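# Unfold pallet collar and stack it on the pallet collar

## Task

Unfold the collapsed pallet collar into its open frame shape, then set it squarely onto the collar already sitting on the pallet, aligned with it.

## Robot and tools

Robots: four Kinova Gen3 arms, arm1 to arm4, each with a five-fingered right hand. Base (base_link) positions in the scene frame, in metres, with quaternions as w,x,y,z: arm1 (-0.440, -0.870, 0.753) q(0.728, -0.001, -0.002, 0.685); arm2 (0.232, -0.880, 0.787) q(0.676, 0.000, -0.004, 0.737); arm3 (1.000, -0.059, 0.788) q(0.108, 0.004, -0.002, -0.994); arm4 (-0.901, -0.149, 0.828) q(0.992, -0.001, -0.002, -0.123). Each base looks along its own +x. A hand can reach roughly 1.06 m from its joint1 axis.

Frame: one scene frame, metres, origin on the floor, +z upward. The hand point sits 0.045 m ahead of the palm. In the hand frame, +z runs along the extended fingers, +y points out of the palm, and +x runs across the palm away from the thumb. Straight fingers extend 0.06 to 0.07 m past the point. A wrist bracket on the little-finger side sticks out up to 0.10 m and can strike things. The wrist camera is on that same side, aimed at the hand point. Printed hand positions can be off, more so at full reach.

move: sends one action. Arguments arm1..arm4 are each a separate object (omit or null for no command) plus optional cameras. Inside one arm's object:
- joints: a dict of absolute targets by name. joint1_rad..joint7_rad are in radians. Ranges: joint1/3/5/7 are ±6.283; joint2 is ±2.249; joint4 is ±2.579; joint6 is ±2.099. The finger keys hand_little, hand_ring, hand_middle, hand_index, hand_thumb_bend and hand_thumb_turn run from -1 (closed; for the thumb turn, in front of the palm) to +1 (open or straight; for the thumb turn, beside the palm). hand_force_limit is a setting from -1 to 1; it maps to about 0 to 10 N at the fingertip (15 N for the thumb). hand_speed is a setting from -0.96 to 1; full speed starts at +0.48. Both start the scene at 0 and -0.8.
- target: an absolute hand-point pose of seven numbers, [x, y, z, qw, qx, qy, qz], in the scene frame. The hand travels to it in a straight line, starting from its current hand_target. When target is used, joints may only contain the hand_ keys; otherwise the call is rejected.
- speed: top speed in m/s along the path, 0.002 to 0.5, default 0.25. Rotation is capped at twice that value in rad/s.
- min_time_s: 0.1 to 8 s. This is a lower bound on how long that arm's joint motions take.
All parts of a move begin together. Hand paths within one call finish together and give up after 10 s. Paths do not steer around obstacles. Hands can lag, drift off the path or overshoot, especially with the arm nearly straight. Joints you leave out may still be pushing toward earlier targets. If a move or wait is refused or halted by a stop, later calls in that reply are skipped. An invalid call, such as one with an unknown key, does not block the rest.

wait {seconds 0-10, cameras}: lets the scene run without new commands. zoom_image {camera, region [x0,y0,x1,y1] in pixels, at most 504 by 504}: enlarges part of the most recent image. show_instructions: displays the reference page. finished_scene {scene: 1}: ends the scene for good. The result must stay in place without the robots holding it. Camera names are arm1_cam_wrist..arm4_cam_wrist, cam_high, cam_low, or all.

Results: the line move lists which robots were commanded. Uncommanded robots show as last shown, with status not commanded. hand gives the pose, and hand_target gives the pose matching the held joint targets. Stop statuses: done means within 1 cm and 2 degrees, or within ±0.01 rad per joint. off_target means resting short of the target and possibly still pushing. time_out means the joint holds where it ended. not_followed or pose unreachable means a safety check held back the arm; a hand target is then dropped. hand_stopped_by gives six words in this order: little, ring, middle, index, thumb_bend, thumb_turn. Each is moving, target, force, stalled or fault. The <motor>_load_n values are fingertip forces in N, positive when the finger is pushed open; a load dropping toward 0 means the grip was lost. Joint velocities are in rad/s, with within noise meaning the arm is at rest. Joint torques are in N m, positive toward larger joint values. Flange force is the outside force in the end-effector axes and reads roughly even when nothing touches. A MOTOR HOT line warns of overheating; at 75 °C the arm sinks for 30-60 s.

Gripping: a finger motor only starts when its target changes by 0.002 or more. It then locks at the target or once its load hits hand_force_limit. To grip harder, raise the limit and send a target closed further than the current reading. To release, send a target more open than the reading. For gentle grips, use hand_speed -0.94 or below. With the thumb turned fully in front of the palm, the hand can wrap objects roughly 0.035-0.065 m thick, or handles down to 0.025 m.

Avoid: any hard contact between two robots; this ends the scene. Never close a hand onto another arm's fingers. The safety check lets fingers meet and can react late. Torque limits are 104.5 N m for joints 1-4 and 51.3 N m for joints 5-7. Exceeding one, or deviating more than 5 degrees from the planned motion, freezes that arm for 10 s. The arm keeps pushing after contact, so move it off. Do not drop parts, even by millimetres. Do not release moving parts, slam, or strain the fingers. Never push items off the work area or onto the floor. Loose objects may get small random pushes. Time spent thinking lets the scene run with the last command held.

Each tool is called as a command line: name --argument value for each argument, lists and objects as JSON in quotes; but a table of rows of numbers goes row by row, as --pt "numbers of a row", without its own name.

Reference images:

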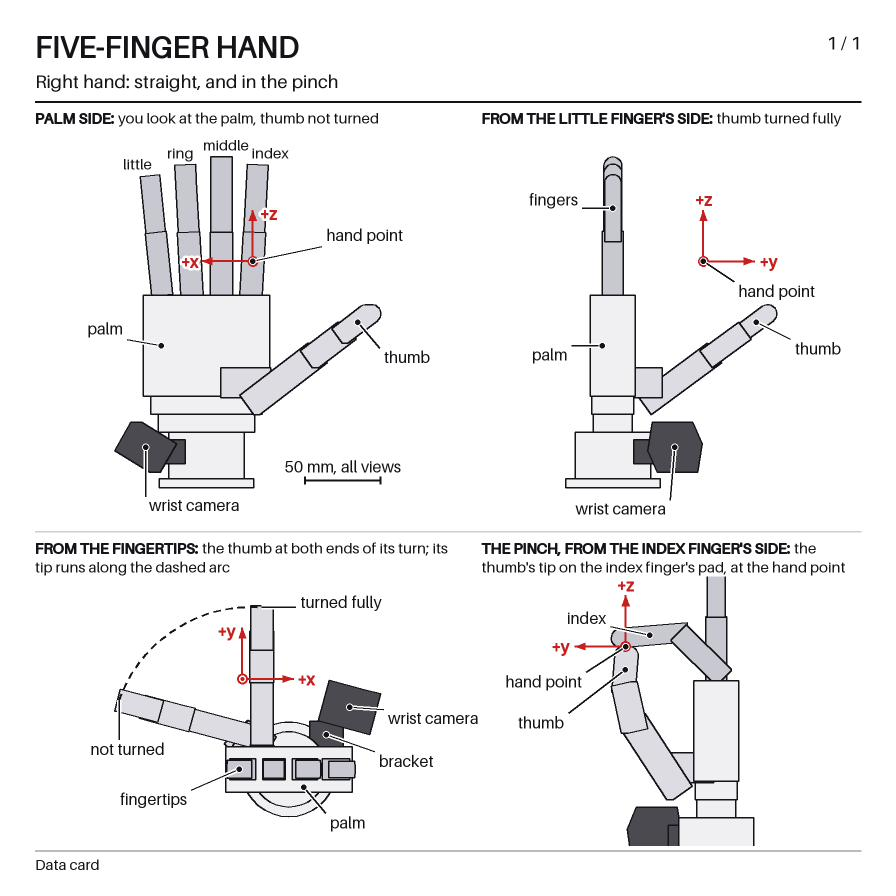

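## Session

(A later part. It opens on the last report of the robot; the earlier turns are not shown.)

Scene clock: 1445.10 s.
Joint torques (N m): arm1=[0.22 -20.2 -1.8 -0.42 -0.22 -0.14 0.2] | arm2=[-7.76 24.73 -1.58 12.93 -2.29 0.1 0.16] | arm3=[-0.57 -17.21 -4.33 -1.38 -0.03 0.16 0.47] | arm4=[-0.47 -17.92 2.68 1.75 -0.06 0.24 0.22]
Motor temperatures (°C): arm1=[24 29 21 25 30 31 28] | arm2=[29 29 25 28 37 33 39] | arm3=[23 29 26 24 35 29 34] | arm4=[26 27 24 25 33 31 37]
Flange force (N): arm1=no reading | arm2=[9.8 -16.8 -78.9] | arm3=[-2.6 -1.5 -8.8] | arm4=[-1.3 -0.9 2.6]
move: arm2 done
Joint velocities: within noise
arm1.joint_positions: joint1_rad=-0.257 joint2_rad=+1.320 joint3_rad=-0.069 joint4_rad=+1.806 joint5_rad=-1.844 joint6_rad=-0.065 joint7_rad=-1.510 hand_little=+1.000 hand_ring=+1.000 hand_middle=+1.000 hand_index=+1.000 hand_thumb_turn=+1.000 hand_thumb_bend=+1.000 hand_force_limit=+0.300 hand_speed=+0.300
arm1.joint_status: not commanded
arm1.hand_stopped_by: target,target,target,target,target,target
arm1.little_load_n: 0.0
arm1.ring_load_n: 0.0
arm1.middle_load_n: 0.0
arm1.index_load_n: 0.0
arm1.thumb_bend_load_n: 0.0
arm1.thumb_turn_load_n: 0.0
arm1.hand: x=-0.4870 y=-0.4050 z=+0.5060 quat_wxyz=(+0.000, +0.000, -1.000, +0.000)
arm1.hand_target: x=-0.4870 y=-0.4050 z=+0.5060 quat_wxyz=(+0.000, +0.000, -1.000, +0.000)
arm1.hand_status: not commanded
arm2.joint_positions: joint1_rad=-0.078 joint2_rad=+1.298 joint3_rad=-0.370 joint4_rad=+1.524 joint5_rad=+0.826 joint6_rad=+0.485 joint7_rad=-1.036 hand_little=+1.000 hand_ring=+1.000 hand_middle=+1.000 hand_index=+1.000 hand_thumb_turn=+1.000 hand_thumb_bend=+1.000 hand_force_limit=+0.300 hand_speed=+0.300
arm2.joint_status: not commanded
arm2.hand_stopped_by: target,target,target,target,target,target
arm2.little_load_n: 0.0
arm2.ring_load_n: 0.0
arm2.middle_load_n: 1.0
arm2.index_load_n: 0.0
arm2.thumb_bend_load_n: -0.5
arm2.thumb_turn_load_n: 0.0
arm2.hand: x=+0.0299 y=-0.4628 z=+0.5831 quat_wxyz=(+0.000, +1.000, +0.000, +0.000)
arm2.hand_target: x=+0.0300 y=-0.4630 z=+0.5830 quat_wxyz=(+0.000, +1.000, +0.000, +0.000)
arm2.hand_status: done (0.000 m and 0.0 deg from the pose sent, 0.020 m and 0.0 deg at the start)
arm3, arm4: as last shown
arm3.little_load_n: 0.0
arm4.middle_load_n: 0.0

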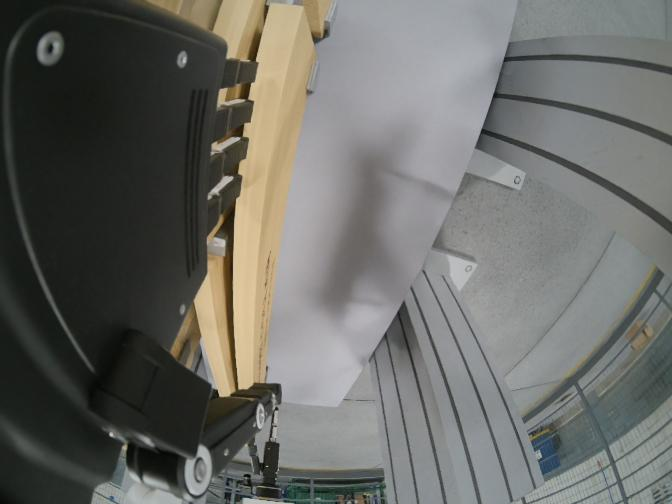

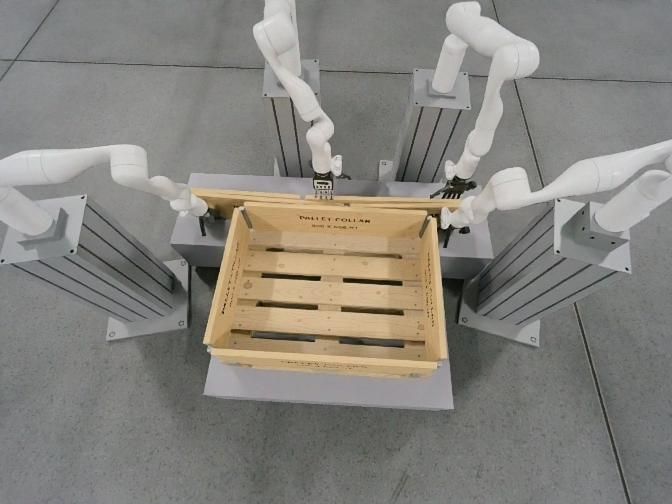

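move --arm2 '{"target": [0.10, -0.478, 0.66, 0.0, 1.0, 0.0, 0.0], "speed": 0.15, "joints": {"hand_little": -1, "hand_ring": -1, "hand_middle": -1, "hand_speed": 0.3}}' --arm1 '{"target": [-0.45, -0.42, 0.66, 0.0, 0.0, 1.0, 0.0], "speed": 0.15, "joints": {"hand_little": -1, "hand_ring": -1, "hand_middle": -1, "hand_speed": 0.3}}'

move --arm2 '{"target": [0.167, -0.478, 0.61, 0.0, 1.0, 0.0, 0.0], "speed": 0.15}' --arm1 '{"target": [-0.038, -0.332, 0.62, 0.0, 0.0, 1.0, 0.0], "speed": 0.2}' --cameras '["arm1_cam_wrist", "arm2_cam_wrist", "cam_high"]'

zoom_image --camera "arm1_cam_wrist" --region '[180, 60, 400, 280]'

zoom_image --camera "arm2_cam_wrist" --region '[180, 60, 400, 280]'

zoom_image --camera "cam_high" --region '[270, 140, 390, 230]'

Scene clock: 1482.87 s.
Joint torques (N m): arm1=[0.22 -18.34 -3.69 -1.85 -0.19 -0.14 0.24] | arm2=[-1.35 -18.2 -2.5 -2.06 -0.08 0.16 0.1] | arm3=[-0.59 -17.22 -4.32 -1.34 -0.03 0.2 0.46] | arm4=[-0.46 -17.87 2.63 1.77 -0.04 0.23 0.2]
Motor temperatures (°C): arm1=[24 29 21 25 30 31 28] | arm2=[29 30 25 29 37 33 39] | arm3=[23 29 26 24 35 29 34] | arm4=[26 27 24 25 33 31 37]
Flange force (N): arm1=[0.4 -6.4 9.8] | arm2=[2.8 -1.6 -2.5] | arm3=[-2.7 -1.4 -8.7] | arm4=[-1.3 -0.9 2.6]
move: arm1 off_target; arm2 off_target
Joint velocities: within noise
arm1.joint_positions: joint1_rad=+0.063 joint2_rad=+0.963 joint3_rad=-0.403 joint4_rad=+2.027 joint5_rad=-2.090 joint6_rad=-0.374 joint7_rad=-1.135 hand_little=+0.416 hand_ring=+0.541 hand_middle=+0.572 hand_index=+1.000 hand_thumb_turn=+1.000 hand_thumb_bend=+1.000 hand_force_limit=+0.300 hand_speed=+0.300
arm1.joint_status: hand_little off_target (ended at +0.416, target -1.000); hand_ring off_target (ended at +0.541, target -1.000); hand_middle off_target (ended at +0.572, target -1.000); the others done
arm1.hand_stopped_by: force,force,force,target,target,target
arm1.little_load_n: 0.0
arm1.ring_load_n: 0.0
arm1.middle_load_n: 0.0
arm1.index_load_n: 0.0
arm1.thumb_bend_load_n: 0.0
arm1.thumb_turn_load_n: 0.0
arm1.hand: x=-0.4500 y=-0.4200 z=+0.6600 quat_wxyz=(+0.000, +0.000, -1.000, +0.000)
arm1.hand_target: x=-0.4500 y=-0.4200 z=+0.6600 quat_wxyz=(+0.000, +0.000, -1.000, +0.000)
arm1.hand_status: done (0.000 m and 0.0 deg from the pose sent, 0.159 m and 0.0 deg at the start)
arm2.joint_positions: joint1_rad=+0.084 joint2_rad=+1.106 joint3_rad=-0.405 joint4_rad=+1.723 joint5_rad=+0.820 joint6_rad=+0.494 joint7_rad=-0.951 hand_little=-1.000 hand_ring=-1.000 hand_middle=+1.000 hand_index=+1.000 hand_thumb_turn=+1.000 hand_thumb_bend=+1.000 hand_force_limit=+0.300 hand_speed=+0.300
arm2.joint_status: hand_middle off_target (ended at +1.000, target -1.000); the others done
arm2.hand_stopped_by: target,target,fault,target,target,target
arm2.little_load_n: 0.0
arm2.ring_load_n: 0.0
arm2.middle_load_n: 0.0
arm2.index_load_n: 0.0
arm2.thumb_bend_load_n: 0.0
arm2.thumb_turn_load_n: 0.0
arm2.hand: x=+0.1000 y=-0.4780 z=+0.6600 quat_wxyz=(+0.000, +1.000, +0.000, +0.000)
arm2.hand_target: x=+0.1000 y=-0.4780 z=+0.6600 quat_wxyz=(+0.000, +1.000, +0.000, +0.000)
arm2.hand_status: done (0.000 m and 0.0 deg from the pose sent, 0.105 m and 0.0 deg at the start)
arm3, arm4: as last shown
pictures: none

Scene clock: 1485.57 s.
Joint torques (N m): arm1=[0.22 -24.7 -5.48 -4.86 -0.18 -0.1 0.25] | arm2=[-1.3 -18.45 -2.1 -1.17 -0.07 0.22 0.12] | arm3=[-0.6 -17.21 -4.33 -1.37 -0.07 0.21 0.49] | arm4=[-0.44 -17.88 2.67 1.72 0 0.22 0.2]
Motor temperatures (°C): arm1=[24 29 21 25 30 31 28] | arm2=[29 30 25 29 37 33 39] | arm3=[23 29 26 24 35 29 34] | arm4=[26 27 24 25 33 31 37]
Flange force (N): arm1=[1.6 -0.8 3.4] | arm2=[2.8 -2.3 -2.0] | arm3=[-2.8 -1.3 -8.8] | arm4=[-1.2 -0.8 2.4]
move: arm1 done; arm2 done
Joint velocities: within noise
arm1.joint_positions: joint1_rad=+0.845 joint2_rad=+1.319 joint3_rad=-0.624 joint4_rad=+1.163 joint5_rad=-2.339 joint6_rad=-0.901 joint7_rad=+0.154 hand_little=+0.416 hand_ring=+0.541 hand_middle=+0.572 hand_index=+1.000 hand_thumb_turn=+1.000 hand_thumb_bend=+1.000 hand_force_limit=+0.300 hand_speed=+0.300
arm1.joint_status: not commanded
arm1.hand_stopped_by: force,force,force,target,target,target
arm1.little_load_n: 0.0
arm1.ring_load_n: 0.0
arm1.middle_load_n: 0.0
arm1.index_load_n: 0.0
arm1.thumb_bend_load_n: 0.0
arm1.thumb_turn_load_n: 0.0
arm1.hand: x=-0.0380 y=-0.3320 z=+0.6200 quat_wxyz=(+0.000, +0.000, -1.000, +0.000)
arm1.hand_target: x=-0.0380 y=-0.3320 z=+0.6200 quat_wxyz=(+0.000, +0.000, -1.000, +0.000)
arm1.hand_status: done (0.000 m and 0.0 deg from the pose sent, 0.423 m and 0.0 deg at the start)
arm2.joint_positions: joint1_rad=+0.181 joint2_rad=+1.202 joint3_rad=-0.331 joint4_rad=+1.715 joint5_rad=+0.901 joint6_rad=+0.390 joint7_rad=-0.894 hand_little=-1.000 hand_ring=-1.000 hand_middle=+1.000 hand_index=+1.000 hand_thumb_turn=+1.000 hand_thumb_bend=+1.000 hand_force_limit=+0.300 hand_speed=+0.300
arm2.joint_status: not commanded
arm2.hand_stopped_by: target,target,fault,target,target,target
arm2.little_load_n: 0.5
arm2.ring_load_n: 0.0
arm2.middle_load_n: 0.0
arm2.index_load_n: 0.0
arm2.thumb_bend_load_n: -0.5
arm2.thumb_turn_load_n: 0.0
arm2.hand: x=+0.1670 y=-0.4780 z=+0.6100 quat_wxyz=(+0.000, +1.000, +0.000, +0.000)
arm2.hand_target: x=+0.1670 y=-0.4780 z=+0.6100 quat_wxyz=(+0.000, +1.000, +0.000, +0.000)
arm2.hand_status: done (0.000 m and 0.0 deg from the pose sent, 0.084 m and 0.0 deg at the start)
arm3, arm4: as last shown

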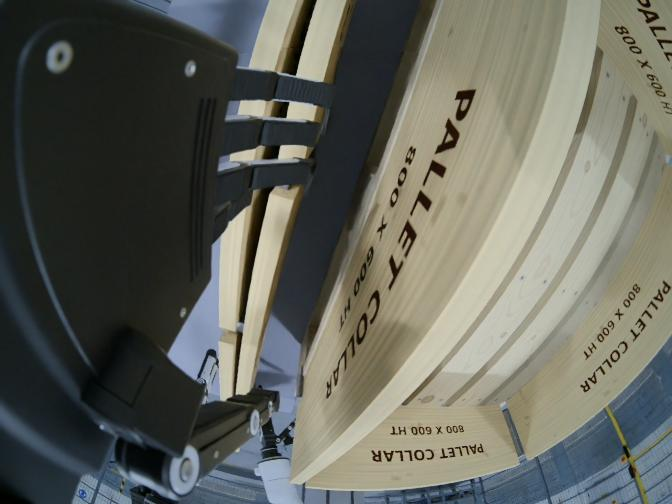

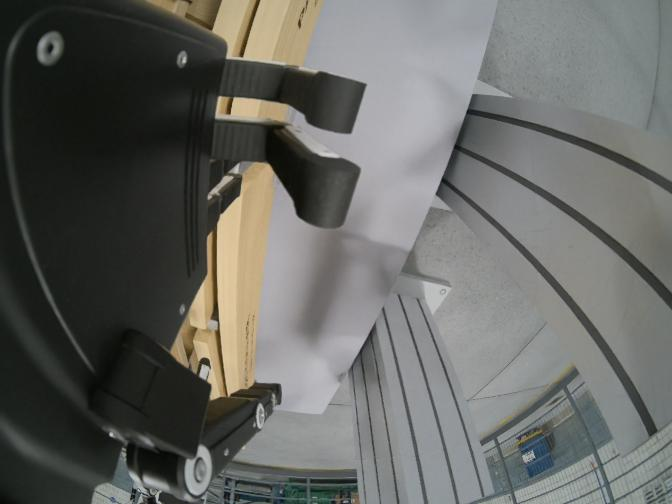

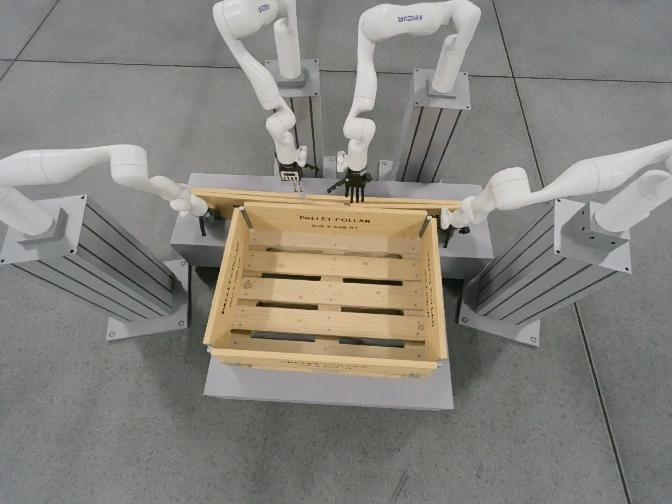

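Scaled by 2.291 from the camera's image (finer frame: 960x720).

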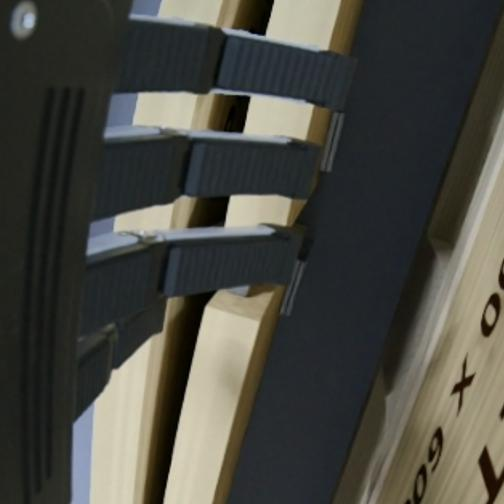

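Scaled by 2.291 from the camera's image (finer frame: 960x720).

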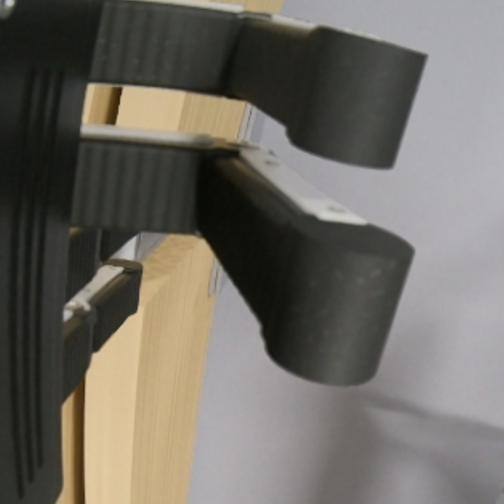

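Scaled by 4.200.

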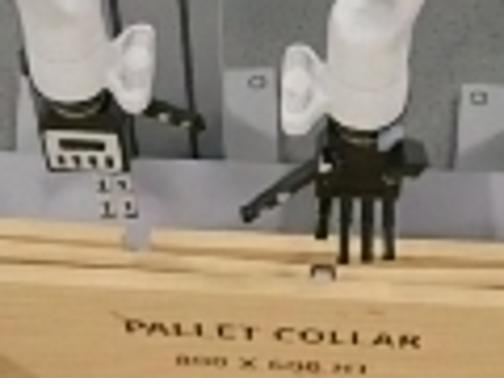

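move --arm2 '{"target": [0.35, -0.47, 0.70, 0.0, 1.0, 0.0, 0.0], "speed": 0.25, "joints": {"hand_little": 1, "hand_ring": 1}}' --arm1 '{"joints": {"hand_little": -0.98, "hand_ring": -0.98, "hand_middle": -0.98, "hand_speed": -0.4, "hand_force_limit": 0.5}}'

move --arm2 '{"target": [0.63, -0.43, 0.66, 0.0, 0.0, 1.0, 0.0], "speed": 0.25}' --cameras '["arm1_cam_wrist", "arm2_cam_wrist", "cam_high"]'

zoom_image --camera "arm1_cam_wrist" --region '[180, 60, 400, 280]'

Scene clock: 1537.20 s.
Joint torques (N m): arm1=[0.18 -24.76 -5.41 -4.85 -0.19 -0.04 0.18] | arm2=[-1.42 -18.37 -3.22 -2.79 -0.09 0.23 0.09] | arm3=[-0.56 -17.21 -4.32 -1.36 -0.05 0.19 0.48] | arm4=[-0.42 -17.93 2.68 1.69 -0.03 0.26 0.22]
Motor temperatures (°C): arm1=[24 29 21 25 30 31 28] | arm2=[29 29 25 29 37 33 39] | arm3=[23 29 26 24 35 29 34] | arm4=[26 27 24 25 33 31 37]
Flange force (N): arm1=[1.2 -0.6 3.4] | arm2=[2.7 0.7 -2.2] | arm3=[-2.7 -1.5 -8.7] | arm4=[-1.0 -0.8 2.4]
move: arm1 done; arm2 done
Joint velocities: within noise
arm1.joint_positions: joint1_rad=+0.845 joint2_rad=+1.319 joint3_rad=-0.624 joint4_rad=+1.163 joint5_rad=-2.339 joint6_rad=-0.901 joint7_rad=+0.154 hand_little=-0.980 hand_ring=-0.980 hand_middle=-0.980 hand_index=+1.000 hand_thumb_turn=+1.000 hand_thumb_bend=+1.000 hand_force_limit=+0.500 hand_speed=-0.400
arm1.joint_status: all done
arm1.hand_stopped_by: target,target,target,target,target,target
arm1.little_load_n: 0.5
arm1.ring_load_n: 0.0
arm1.middle_load_n: 0.0
arm1.index_load_n: 0.0
arm1.thumb_bend_load_n: 0.0
arm1.thumb_turn_load_n: 0.0
arm1.hand: x=-0.0380 y=-0.3320 z=+0.6200 quat_wxyz=(+0.000, +0.000, -1.000, +0.000)
arm1.hand_target: x=-0.0380 y=-0.3320 z=+0.6200 quat_wxyz=(+0.000, +0.000, -1.000, +0.000)
arm1.hand_status: not commanded
arm2.joint_positions: joint1_rad=+0.661 joint2_rad=+1.063 joint3_rad=-0.512 joint4_rad=+1.666 joint5_rad=+0.794 joint6_rad=+0.640 joint7_rad=-0.381 hand_little=+1.000 hand_ring=+1.000 hand_middle=+1.000 hand_index=+1.000 hand_thumb_turn=+1.000 hand_thumb_bend=+1.000 hand_force_limit=+0.300 hand_speed=+0.300
arm2.joint_status: all done
arm2.hand_stopped_by: target,target,fault,target,target,target
arm2.little_load_n: 0.0
arm2.ring_load_n: 0.0
arm2.middle_load_n: -0.5
arm2.index_load_n: 0.0
arm2.thumb_bend_load_n: 0.0
arm2.thumb_turn_load_n: 0.0
arm2.hand: x=+0.3500 y=-0.4700 z=+0.7000 quat_wxyz=(+0.000, +1.000, +0.000, +0.000)
arm2.hand_target: x=+0.3500 y=-0.4700 z=+0.7000 quat_wxyz=(+0.000, +1.000, +0.000, +0.000)
arm2.hand_status: done (0.000 m and 0.0 deg from the pose sent, 0.204 m and 0.0 deg at the start)
arm3.joint_positions: joint1_rad=-0.026 joint2_rad=+1.702 joint3_rad=-0.342 joint4_rad=+1.363 joint5_rad=-0.131 joint6_rad=-0.005 joint7_rad=+1.520 hand_little=+1.000 hand_ring=+1.000 hand_middle=+1.000 hand_index=+1.000 hand_thumb_turn=-1.000 hand_thumb_bend=+0.934 hand_force_limit=+0.000 hand_speed=+0.300
arm3.joint_status: not commanded
arm3.hand_stopped_by: target,target,target,target,target,target
arm3.little_load_n: 0.0
arm3.ring_load_n: 0.0
arm3.middle_load_n: 0.0
arm3.index_load_n: 0.0
arm3.thumb_bend_load_n: 0.0
arm3.thumb_turn_load_n: 0.0
arm3.hand: x=+0.6200 y=-0.2960 z=+0.3920 quat_wxyz=(+0.000, +0.000, -0.985, +0.174)
arm3.hand_target: x=+0.6200 y=-0.2960 z=+0.3920 quat_wxyz=(+0.000, +0.000, -0.985, +0.174)
arm3.hand_status: not commanded
arm4.joint_positions: joint1_rad=-0.363 joint2_rad=+1.842 joint3_rad=+0.375 joint4_rad=+1.417 joint5_rad=+0.371 joint6_rad=-0.063 joint7_rad=-2.147 hand_little=+1.000 hand_ring=+1.000 hand_middle=+1.000 hand_index=+1.000 hand_thumb_turn=-1.000 hand_thumb_bend=+1.000 hand_force_limit=+0.000 hand_speed=+0.300
arm4.joint_status: not commanded
arm4.hand_stopped_by: target,target,target,target,target,target
arm4.little_load_n: 0.0
arm4.ring_load_n: 0.0
arm4.middle_load_n: 0.0
arm4.index_load_n: -0.5
arm4.thumb_bend_load_n: 0.0
arm4.thumb_turn_load_n: 0.0
arm4.hand: x=-0.4800 y=-0.2960 z=+0.3920 quat_wxyz=(+0.000, +0.000, -0.985, +0.174)
arm4.hand_target: x=-0.4800 y=-0.2960 z=+0.3920 quat_wxyz=(+0.000, +0.000, -0.985, +0.174)
arm4.hand_status: not commanded
pictures: none

Scene clock: 1544.07 s.
Joint torques (N m): arm1=[0.23 -24.83 -5.56 -4.85 -0.23 -0.04 0.28] | arm2=[-1.6 -19.55 -6.31 -1.65 0.03 0.18 0.08] | arm3=[-0.59 -17.2 -4.36 -1.35 -0.04 0.22 0.46] | arm4=[-0.43 -17.85 2.67 1.72 -0.05 0.28 0.18]
Motor temperatures (°C): arm1=[24 29 21 25 30 31 28] | arm2=[29 29 25 28 37 33 39] | arm3=[23 29 26 24 35 29 34] | arm4=[26 27 24 25 33 31 37]
Flange force (N): arm1=[1.5 -0.6 3.7] | arm2=[-1.7 -2.2 -1.6] | arm3=[-2.7 -1.4 -8.8] | arm4=[-1.1 -0.9 2.3]
move: arm2 done
Joint velocities: within noise
arm1, arm3, arm4: as last shown
arm1.little_load_n: 0.0
arm2.joint_positions: joint1_rad=+1.292 joint2_rad=+1.357 joint3_rad=-0.941 joint4_rad=+1.470 joint5_rad=+1.237 joint6_rad=+0.993 joint7_rad=+3.049 hand_little=+1.000 hand_ring=+1.000 hand_middle=+1.000 hand_index=+1.000 hand_thumb_turn=+1.000 hand_thumb_bend=+1.000 hand_force_limit=+0.300 hand_speed=+0.300
arm2.joint_status: not commanded
arm2.hand_stopped_by: target,target,fault,target,target,target
arm2.little_load_n: 0.0
arm2.ring_load_n: 0.0
arm2.middle_load_n: 0.0
arm2.index_load_n: 0.0
arm2.thumb_bend_load_n: 0.0
arm2.thumb_turn_load_n: 0.0
arm2.hand: x=+0.6300 y=-0.4300 z=+0.6600 quat_wxyz=(+0.000, +0.000, +1.000, +0.000)
arm2.hand_target: x=+0.6300 y=-0.4300 z=+0.6600 quat_wxyz=(+0.000, +0.000, +1.000, +0.000)
arm2.hand_status: done (0.000 m and 0.0 deg from the pose sent, 0.286 m and 180.0 deg at the start)
arm4.middle_load_n: -0.5
arm4.index_load_n: 0.0

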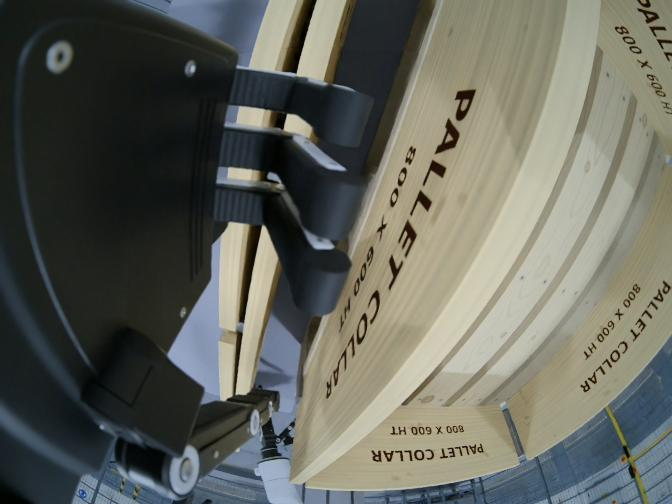

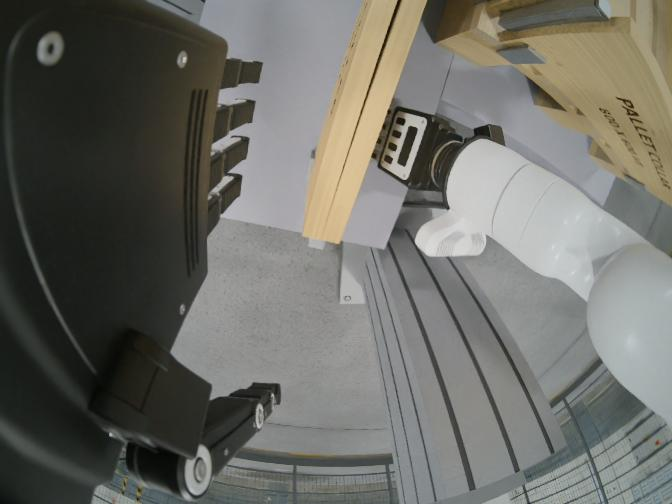

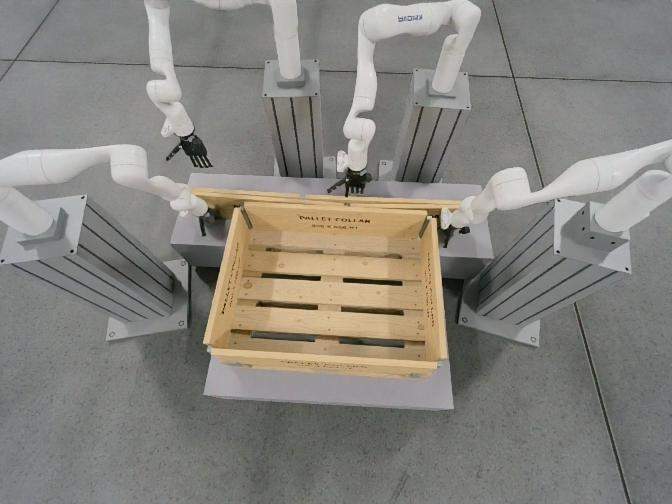

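Scaled by 2.291 from the camera's image (finer frame: 960x720).

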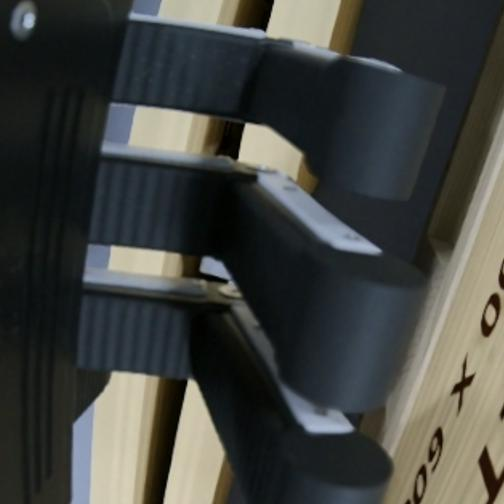

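zoom_image --camera "cam_high" --region '[310, 160, 390, 220]'

zoom_image --camera "cam_high" --region '[180, 160, 300, 240]'

Scaled by 6.300.

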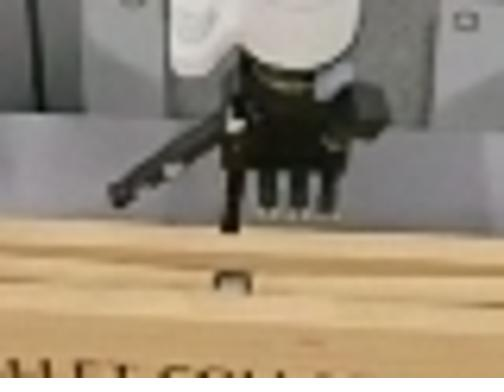

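Scaled by 4.200.

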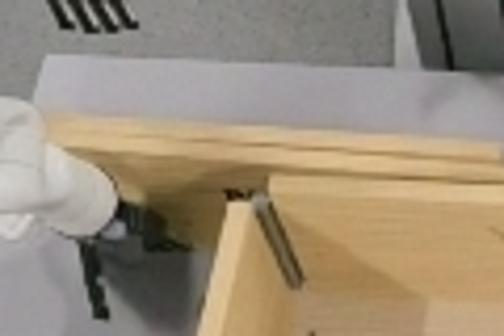

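move --arm2 '{"target": [0.63, -0.43, 0.506, 0.0, 0.0, 1.0, 0.0], "speed": 0.15}' --arm1 '{"target": [-0.038, -0.332, 0.588, 0.0, 0.0, 1.0, 0.0], "speed": 0.05}'

move --arm2 '{"target": [0.63, -0.400, 0.506, 0.0, 0.0, 1.0, 0.0], "speed": 0.05}' --arm1 '{"target": [-0.038, -0.332, 0.581, 0.0, 0.0, 1.0, 0.0], "speed": 0.02}' --cameras '["arm2_cam_wrist", "cam_high"]'

zoom_image --camera "cam_high" --region '[310, 160, 390, 220]'

Scene clock: 1565.23 s.
Joint torques (N m): arm1=[0.1 -24.8 -5.32 -4.62 -0.22 -0.05 0.25] | arm2=[-1.54 -20.11 -5.51 -0.54 0.02 0.21 0.08] | arm3=[-0.57 -17.22 -4.33 -1.38 -0.06 0.21 0.46] | arm4=[-0.46 -17.88 2.68 1.72 -0.04 0.28 0.19]
Motor temperatures (°C): arm1=[24 29 21 25 30 31 28] | arm2=[29 29 25 28 37 33 39] | arm3=[23 29 26 24 35 29 34] | arm4=[26 27 24 25 33 31 37]
Flange force (N): arm1=[1.6 -1.1 3.1] | arm2=[-1.8 -2.0 -1.3] | arm3=[-2.8 -1.4 -8.8] | arm4=[-1.1 -1.0 2.4]
move: arm1 done; arm2 done
Joint velocities: within noise
arm1.joint_positions: joint1_rad=+0.835 joint2_rad=+1.377 joint3_rad=-0.607 joint4_rad=+1.134 joint5_rad=-2.320 joint6_rad=-0.867 joint7_rad=+0.152 hand_little=-0.980 hand_ring=-0.980 hand_middle=-0.980 hand_index=+1.000 hand_thumb_turn=+1.000 hand_thumb_bend=+1.000 hand_force_limit=+0.500 hand_speed=-0.400
arm1.joint_status: not commanded
arm1.hand_stopped_by: target,target,target,target,target,target
arm1.little_load_n: 0.0
arm1.ring_load_n: 0.0
arm1.middle_load_n: 0.0
arm1.index_load_n: 0.0
arm1.thumb_bend_load_n: 0.0
arm1.thumb_turn_load_n: 0.0
arm1.hand: x=-0.0380 y=-0.3320 z=+0.5880 quat_wxyz=(+0.000, +0.000, -1.000, +0.000)
arm1.hand_target: x=-0.0380 y=-0.3320 z=+0.5880 quat_wxyz=(+0.000, +0.000, -1.000, +0.000)
arm1.hand_status: done (0.000 m and 0.0 deg from the pose sent, 0.032 m and 0.0 deg at the start)
arm2.joint_positions: joint1_rad=+1.225 joint2_rad=+1.639 joint3_rad=-0.824 joint4_rad=+1.274 joint5_rad=+1.385 joint6_rad=+0.845 joint7_rad=+3.052 hand_little=+1.000 hand_ring=+1.000 hand_middle=+1.000 hand_index=+1.000 hand_thumb_turn=+1.000 hand_thumb_bend=+1.000 hand_force_limit=+0.300 hand_speed=+0.300
arm2.joint_status: not commanded
arm2.hand_stopped_by: target,target,fault,target,target,target
arm2.little_load_n: 0.0
arm2.ring_load_n: 0.0
arm2.middle_load_n: 0.0
arm2.index_load_n: 0.0
arm2.thumb_bend_load_n: 0.0
arm2.thumb_turn_load_n: 0.0
arm2.hand: x=+0.6300 y=-0.4300 z=+0.5060 quat_wxyz=(+0.000, +0.000, +1.000, +0.000)
arm2.hand_target: x=+0.6300 y=-0.4300 z=+0.5060 quat_wxyz=(+0.000, +0.000, +1.000, +0.000)
arm2.hand_status: done (0.000 m and 0.0 deg from the pose sent, 0.154 m and 0.0 deg at the start)
arm3, arm4: as last shown
arm4.middle_load_n: 0.0
pictures: none

Scene clock: 1566.33 s.
Joint torques (N m): arm1=[0.25 -24.95 -5.44 -4.58 -0.21 -0.07 0.24] | arm2=[-1.5 -20.72 -5.52 -0.83 -0.03 0.23 0.14] | arm3=[-0.6 -17.22 -4.36 -1.38 -0.04 0.21 0.48] | arm4=[-0.44 -17.92 2.65 1.71 -0.05 0.27 0.21]
Motor temperatures (°C): arm1=[24 29 21 25 30 31 28] | arm2=[29 29 25 28 37 33 39] | arm3=[23 29 26 24 35 29 34] | arm4=[26 27 24 25 33 31 37]
Flange force (N): arm1=[1.7 -0.9 3.5] | arm2=[-1.3 -2.2 -1.3] | arm3=[-2.8 -1.4 -8.8] | arm4=[-1.0 -0.9 2.5]
move: arm1 done; arm2 done
Joint velocities: within noise
arm1.joint_positions: joint1_rad=+0.832 joint2_rad=+1.390 joint3_rad=-0.604 joint4_rad=+1.127 joint5_rad=-2.317 joint6_rad=-0.860 joint7_rad=+0.152 hand_little=-0.980 hand_ring=-0.980 hand_middle=-0.980 hand_index=+1.000 hand_thumb_turn=+1.000 hand_thumb_bend=+1.000 hand_force_limit=+0.500 hand_speed=-0.400
arm1.joint_status: not commanded
arm1.hand_stopped_by: target,target,target,target,target,target
arm1.little_load_n: 0.0
arm1.ring_load_n: 0.0
arm1.middle_load_n: 0.5
arm1.index_load_n: 0.0
arm1.thumb_bend_load_n: 0.0
arm1.thumb_turn_load_n: 0.0
arm1.hand: x=-0.0380 y=-0.3320 z=+0.5810 quat_wxyz=(+0.000, +0.000, -1.000, +0.000)
arm1.hand_target: x=-0.0380 y=-0.3320 z=+0.5810 quat_wxyz=(+0.000, +0.000, -1.000, +0.000)
arm1.hand_status: done (0.000 m and 0.0 deg from the pose sent, 0.007 m and 0.0 deg at the start)
arm2.joint_positions: joint1_rad=+1.169 joint2_rad=+1.661 joint3_rad=-0.853 joint4_rad=+1.176 joint5_rad=+1.343 joint6_rad=+0.883 joint7_rad=+3.098 hand_little=+1.000 hand_ring=+1.000 hand_middle=+1.000 hand_index=+1.000 hand_thumb_turn=+1.000 hand_thumb_bend=+1.000 hand_force_limit=+0.300 hand_speed=+0.300
arm2.joint_status: not commanded
arm2.hand_stopped_by: target,target,fault,target,target,target
arm2.little_load_n: 0.0
arm2.ring_load_n: 0.0
arm2.middle_load_n: 0.0
arm2.index_load_n: 0.5
arm2.thumb_bend_load_n: 0.0
arm2.thumb_turn_load_n: 0.0
arm2.hand: x=+0.6300 y=-0.4000 z=+0.5060 quat_wxyz=(+0.000, +0.000, +1.000, +0.000)
arm2.hand_target: x=+0.6300 y=-0.4000 z=+0.5060 quat_wxyz=(+0.000, +0.000, +1.000, +0.000)
arm2.hand_status: done (0.000 m and 0.0 deg from the pose sent, 0.030 m and 0.0 deg at the start)
arm3, arm4: as last shown

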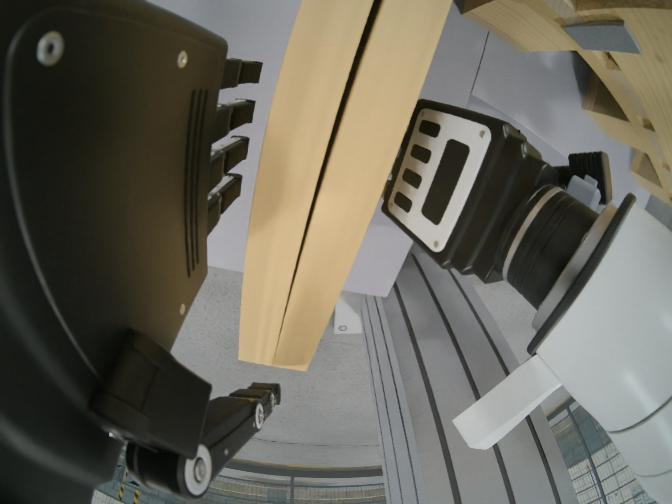

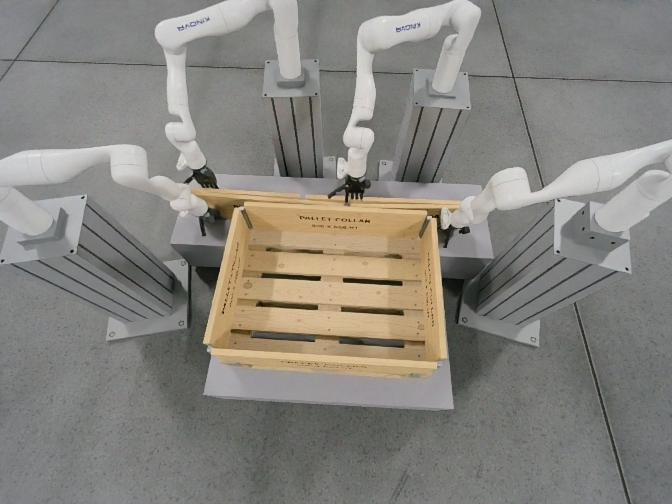

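Scaled by 6.300.

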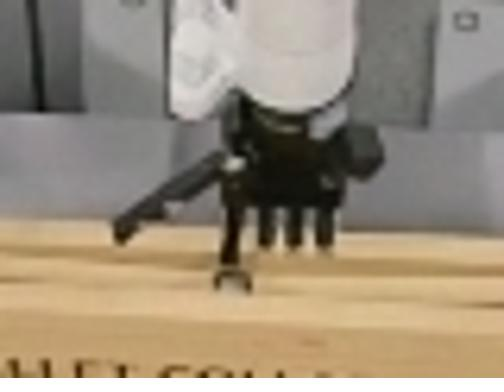

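move --arm2 '{"target": [0.63, -0.388, 0.506, 0.0, 0.0, 1.0, 0.0], "speed": 0.05}' --arm1 '{"target": [-0.038, -0.332, 0.573, 0.0, 0.0, 1.0, 0.0], "speed": 0.02}'

move --arm1 '{"target": [-0.038, -0.350, 0.573, 0.0, 0.0, 1.0, 0.0], "speed": 0.03}' --cameras '["arm1_cam_wrist", "arm2_cam_wrist", "cam_high"]'

zoom_image --camera "cam_high" --region '[270, 150, 390, 230]'

Scene clock: 1574.07 s.
Joint torques (N m): arm1=[0.23 -24.96 -5.37 -4.45 -0.18 0 0.3] | arm2=[-1.52 -20.98 -5.45 -0.92 0 0.2 0.14] | arm3=[-0.59 -17.21 -4.32 -1.37 -0.07 0.21 0.48] | arm4=[-0.38 -17.95 2.74 1.71 -0.06 0.3 0.2]
Motor temperatures (°C): arm1=[24 29 21 25 30 31 28] | arm2=[29 29 25 28 37 33 39] | arm3=[23 29 26 24 35 29 34] | arm4=[26 27 24 25 33 31 37]
Flange force (N): arm1=[1.5 -0.6 3.4] | arm2=[-1.4 -2.0 -1.3] | arm3=[-2.7 -1.4 -8.8] | arm4=[-0.9 -0.7 2.4]
move: arm1 done; arm2 done
Joint velocities: within noise
arm1.joint_positions: joint1_rad=+0.830 joint2_rad=+1.405 joint3_rad=-0.600 joint4_rad=+1.118 joint5_rad=-2.313 joint6_rad=-0.853 joint7_rad=+0.153 hand_little=-0.980 hand_ring=-0.980 hand_middle=-0.980 hand_index=+1.000 hand_thumb_turn=+1.000 hand_thumb_bend=+1.000 hand_force_limit=+0.500 hand_speed=-0.400
arm1.joint_status: not commanded
arm1.hand_stopped_by: target,target,target,target,target,target
arm1.little_load_n: 0.0
arm1.ring_load_n: 0.0
arm1.middle_load_n: 0.0
arm1.index_load_n: 0.0
arm1.thumb_bend_load_n: 0.0
arm1.thumb_turn_load_n: 0.0
arm1.hand: x=-0.0380 y=-0.3320 z=+0.5730 quat_wxyz=(+0.000, +0.000, -1.000, +0.000)
arm1.hand_target: x=-0.0380 y=-0.3320 z=+0.5730 quat_wxyz=(+0.000, +0.000, -1.000, +0.000)
arm1.hand_status: done (0.000 m and 0.0 deg from the pose sent, 0.008 m and 0.0 deg at the start)
arm2.joint_positions: joint1_rad=+1.145 joint2_rad=+1.670 joint3_rad=-0.865 joint4_rad=+1.133 joint5_rad=+1.327 joint6_rad=+0.900 joint7_rad=+3.117 hand_little=+1.000 hand_ring=+1.000 hand_middle=+1.000 hand_index=+1.000 hand_thumb_turn=+1.000 hand_thumb_bend=+1.000 hand_force_limit=+0.300 hand_speed=+0.300
arm2.joint_status: not commanded
arm2.hand_stopped_by: target,target,fault,target,target,target
arm2.little_load_n: 0.0
arm2.ring_load_n: 0.0
arm2.middle_load_n: 0.0
arm2.index_load_n: 0.0
arm2.thumb_bend_load_n: 0.0
arm2.thumb_turn_load_n: 0.0
arm2.hand: x=+0.6300 y=-0.3880 z=+0.5060 quat_wxyz=(+0.000, +0.000, +1.000, +0.000)
arm2.hand_target: x=+0.6300 y=-0.3880 z=+0.5060 quat_wxyz=(+0.000, +0.000, +1.000, +0.000)
arm2.hand_status: done (0.000 m and 0.0 deg from the pose sent, 0.012 m and 0.0 deg at the start)
arm3, arm4: as last shown
pictures: none

Scene clock: 1575.17 s.
Joint torques (N m): arm1=[1.91 -22.66 -3.21 -2.65 -0.22 -1.79 0.06] | arm2=[-2.45 -21.08 -6.36 -1 -0.01 -0.49 0.22] | arm3=[-0.57 -17.25 -4.31 -1.35 -0.05 0.19 0.49] | arm4=[-0.42 -17.92 2.61 1.74 -0.02 0.21 0.23]
Motor temperatures (°C): arm1=[24 29 21 25 30 31 28] | arm2=[29 29 25 28 37 33 39] | arm3=[23 29 26 24 35 29 34] | arm4=[26 27 24 25 33 31 37]
Flange force (N): arm1=[1.4 3.5 3.0] | arm2=[-1.5 -4.2 -2.0] | arm3=[-2.6 -1.4 -8.6] | arm4=[-1.2 -0.7 2.6]
move: arm1 done
Joint velocities: within noise
arm1.joint_positions: joint1_rad=+0.857 joint2_rad=+1.384 joint3_rad=-0.588 joint4_rad=+1.187 joint5_rad=-2.298 joint6_rad=-0.813 joint7_rad=+0.134 hand_little=-0.980 hand_ring=-0.980 hand_middle=-0.980 hand_index=+1.000 hand_thumb_turn=+1.000 hand_thumb_bend=+1.000 hand_force_limit=+0.500 hand_speed=-0.400
arm1.joint_status: not commanded
arm1.hand_stopped_by: target,target,target,target,target,target
arm1.little_load_n: 0.0
arm1.ring_load_n: 0.0
arm1.middle_load_n: 0.0
arm1.index_load_n: -4.5
arm1.thumb_bend_load_n: -0.5
arm1.thumb_turn_load_n: 0.0
arm1.hand: x=-0.0380 y=-0.3500 z=+0.5730 quat_wxyz=(+0.000, +0.000, -1.000, +0.000)
arm1.hand_target: x=-0.0380 y=-0.3500 z=+0.5730 quat_wxyz=(+0.000, +0.000, -1.000, +0.000)
arm1.hand_status: done (0.000 m and 0.0 deg from the pose sent, 0.018 m and 0.0 deg at the start)
arm2, arm3, arm4: as last shown
arm3.index_load_n: 0.5

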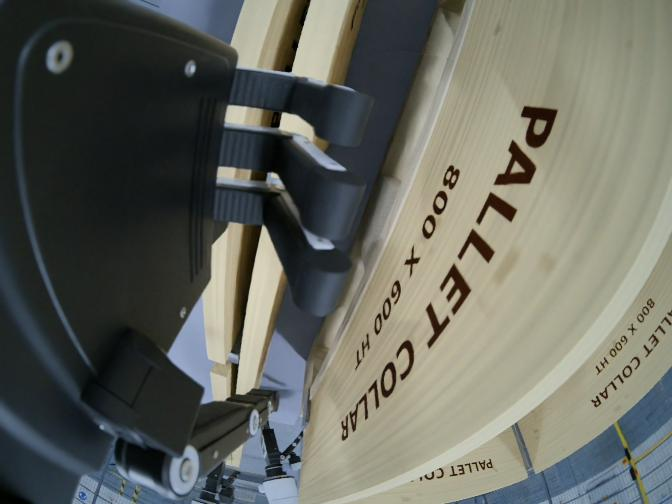

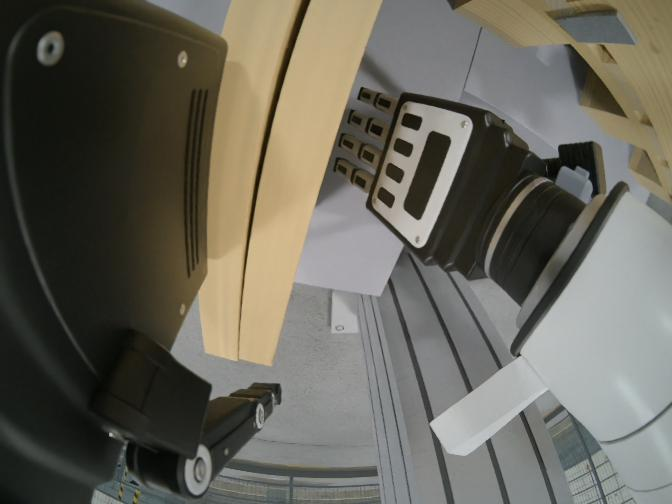

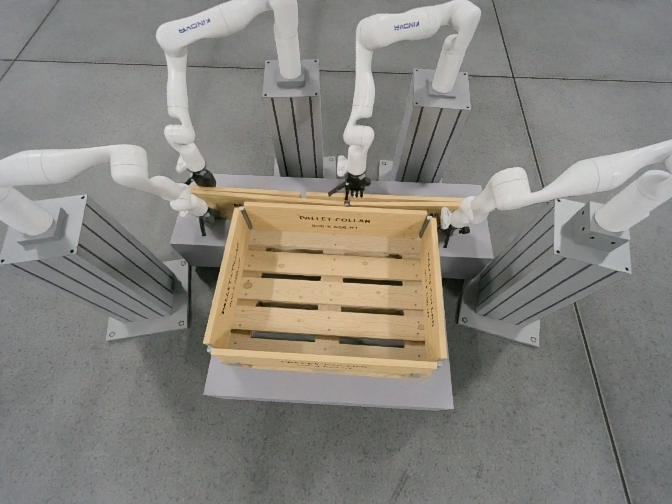

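Scaled by 4.200.

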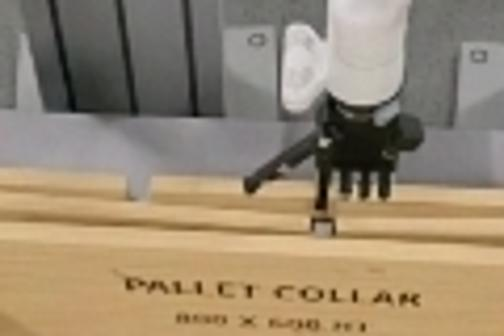

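move --arm1 '{"target": [-0.038, -0.366, 0.573, 0.0, 0.0, 1.0, 0.0], "speed": 0.03}' --cameras '["arm1_cam_wrist", "arm2_cam_wrist", "cam_high"]'

zoom_image --camera "cam_high" --region '[270, 150, 390, 230]'

Scene clock: 1579.83 s.
Joint torques (N m): arm1=[4.21 -19.59 -0.15 -1.08 0.15 -3.57 -0.1] | arm2=[-4.21 -21.98 -8.68 -0.77 -0.6 -1.52 -0.07] | arm3=[-0.57 -17.25 -4.35 -1.36 -0.05 0.22 0.49] | arm4=[-0.39 -17.95 2.63 1.71 -0.04 0.26 0.24]
Motor temperatures (°C): arm1=[24 29 21 25 30 31 28] | arm2=[29 29 25 28 37 33 39] | arm3=[23 29 26 24 35 29 34] | arm4=[26 27 24 25 33 31 37]
Flange force (N): arm1=[3.0 7.6 0.0] | arm2=[-3.7 -7.3 -0.2] | arm3=[-2.7 -1.4 -8.7] | arm4=[-0.9 -0.7 2.5]
move: arm1 done
Joint velocities: within noise
arm1.joint_positions: joint1_rad=+0.881 joint2_rad=+1.366 joint3_rad=-0.576 joint4_rad=+1.246 joint5_rad=-2.284 joint6_rad=-0.780 joint7_rad=+0.119 hand_little=-0.980 hand_ring=-0.980 hand_middle=-0.980 hand_index=+0.999 hand_thumb_turn=+1.000 hand_thumb_bend=+1.000 hand_force_limit=+0.500 hand_speed=-0.400
arm1.joint_status: not commanded
arm1.hand_stopped_by: target,target,target,target,target,target
arm1.little_load_n: 0.0
arm1.ring_load_n: 0.0
arm1.middle_load_n: 0.0
arm1.index_load_n: -9.5
arm1.thumb_bend_load_n: 0.0
arm1.thumb_turn_load_n: 0.0
arm1.hand: x=-0.0380 y=-0.3660 z=+0.5730 quat_wxyz=(+0.000, +0.000, -1.000, +0.000)
arm1.hand_target: x=-0.0380 y=-0.3660 z=+0.5730 quat_wxyz=(+0.000, +0.000, -1.000, +0.000)
arm1.hand_status: done (0.000 m and 0.0 deg from the pose sent, 0.016 m and 0.0 deg at the start)
arm2, arm3, arm4: as last shown
arm3.index_load_n: 0.0
arm4.thumb_bend_load_n: -0.5

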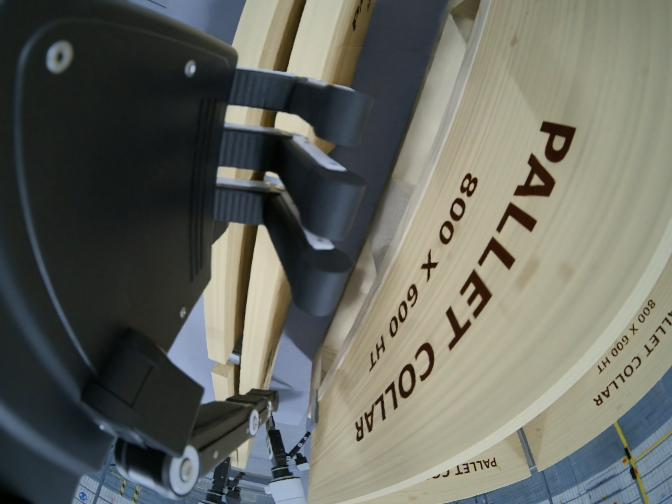

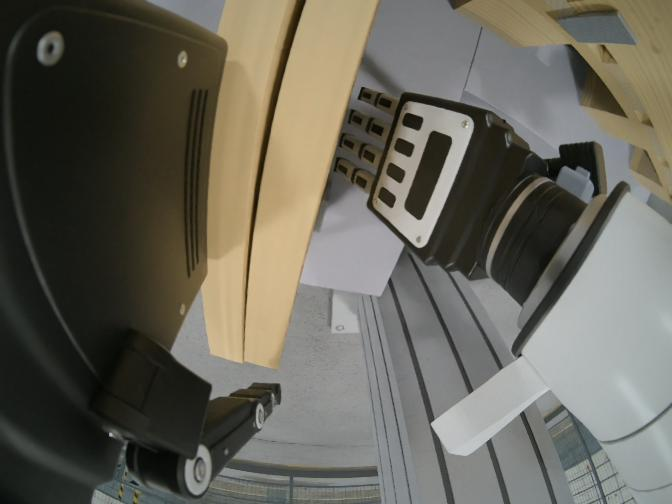

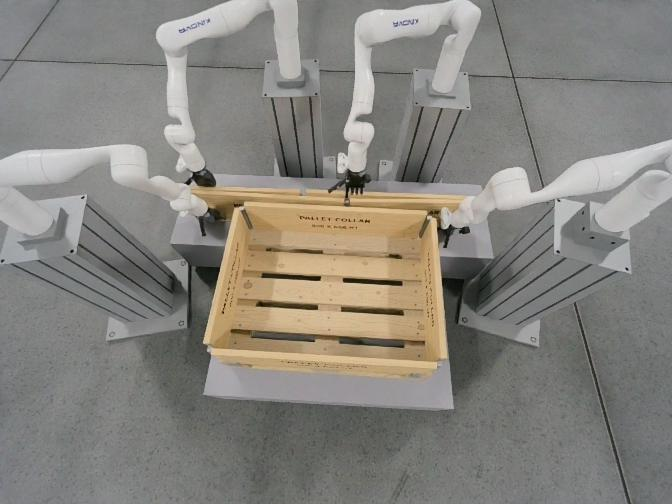

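Scaled by 4.200.

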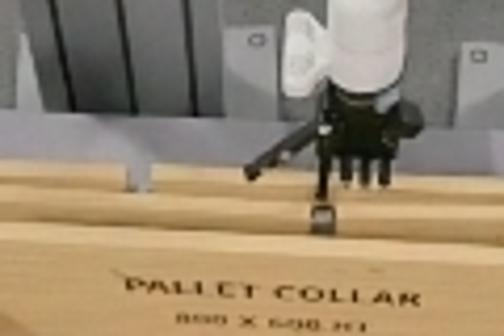

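zoom_image --camera "cam_high" --region '[290, 170, 370, 220]'

zoom_image --camera "arm1_cam_wrist" --region '[190, 180, 340, 400]'

Scaled by 6.300.

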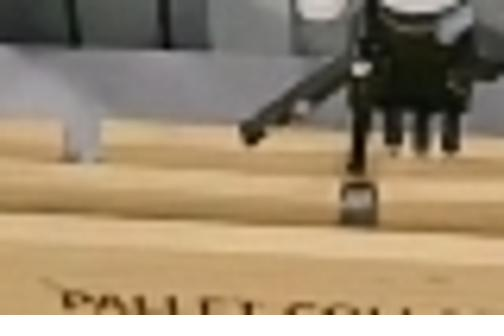

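Scaled by 2.291 from the camera's image (finer frame: 960x720).

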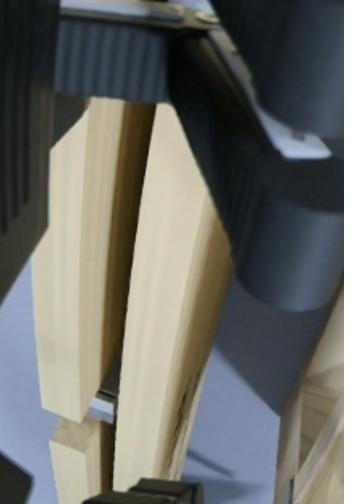

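move --arm1 '{"target": [-0.038, -0.360, 0.573, 0.0, 0.0, 1.0, 0.0], "speed": 0.03, "joints": {"hand_thumb_turn": -1, "hand_speed": 0.3}}' --cameras '["arm1_cam_wrist", "arm2_cam_wrist"]'

zoom_image --camera "arm1_cam_wrist" --region '[190, 180, 340, 400]'

Scene clock: 1601.23 s.
Joint torques (N m): arm1=[0.64 -23.81 -4.77 -3.57 -0.24 -0.66 0.21] | arm2=[-1.55 -20.95 -5.47 -0.84 0.03 0.19 0.07] | arm3=[-0.57 -17.24 -4.31 -1.35 -0.04 0.21 0.49] | arm4=[-0.38 -17.92 2.66 1.75 -0.06 0.23 0.24]
Motor temperatures (°C): arm1=[24 29 21 25 30 31 28] | arm2=[29 29 25 28 37 33 39] | arm3=[23 29 26 24 35 29 34] | arm4=[26 27 24 25 33 31 37]
Flange force (N): arm1=[1.5 0.4 3.8] | arm2=[-1.9 -1.7 -1.2] | arm3=[-2.7 -1.5 -8.7] | arm4=[-1.2 -0.7 2.5]
move: arm1 done
Joint velocities: within noise
arm1.joint_positions: joint1_rad=+0.872 joint2_rad=+1.372 joint3_rad=-0.581 joint4_rad=+1.224 joint5_rad=-2.289 joint6_rad=-0.792 joint7_rad=+0.124 hand_little=-0.980 hand_ring=-0.980 hand_middle=-0.980 hand_index=+1.000 hand_thumb_turn=-1.000 hand_thumb_bend=+1.000 hand_force_limit=+0.500 hand_speed=+0.300
arm1.joint_status: all done
arm1.hand_stopped_by: target,target,target,target,target,target
arm1.little_load_n: 0.0
arm1.ring_load_n: 0.0
arm1.middle_load_n: 0.0
arm1.index_load_n: -1.5
arm1.thumb_bend_load_n: 0.0
arm1.thumb_turn_load_n: 0.0
arm1.hand: x=-0.0380 y=-0.3600 z=+0.5730 quat_wxyz=(+0.000, +0.000, -1.000, +0.000)
arm1.hand_target: x=-0.0380 y=-0.3600 z=+0.5730 quat_wxyz=(+0.000, +0.000, -1.000, +0.000)
arm1.hand_status: done (0.000 m and 0.0 deg from the pose sent, 0.006 m and 0.0 deg at the start)
arm2, arm3, arm4: as last shown
arm4.thumb_bend_load_n: 0.0

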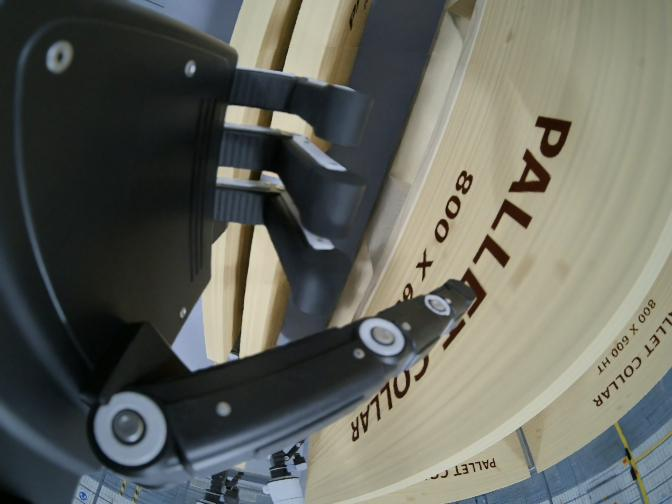

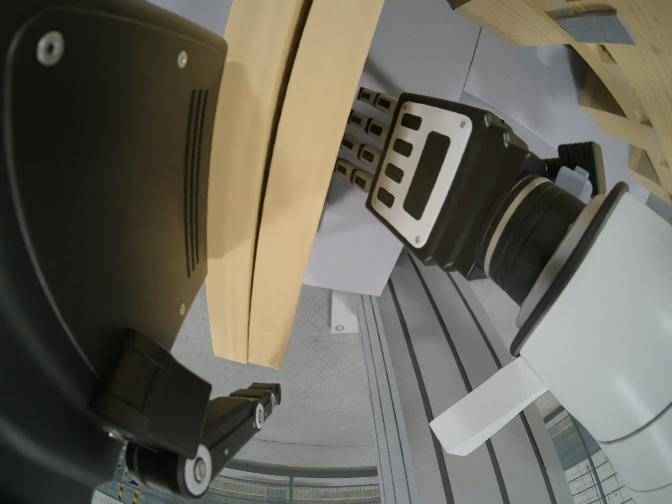

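Scaled by 2.291 from the camera's image (finer frame: 960x720).

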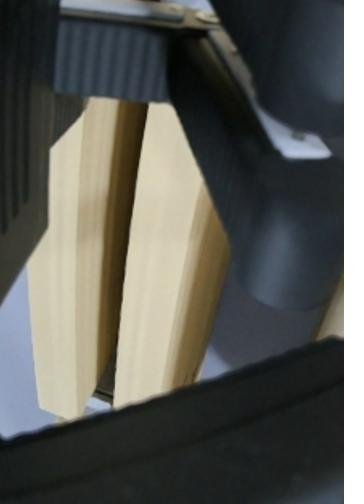

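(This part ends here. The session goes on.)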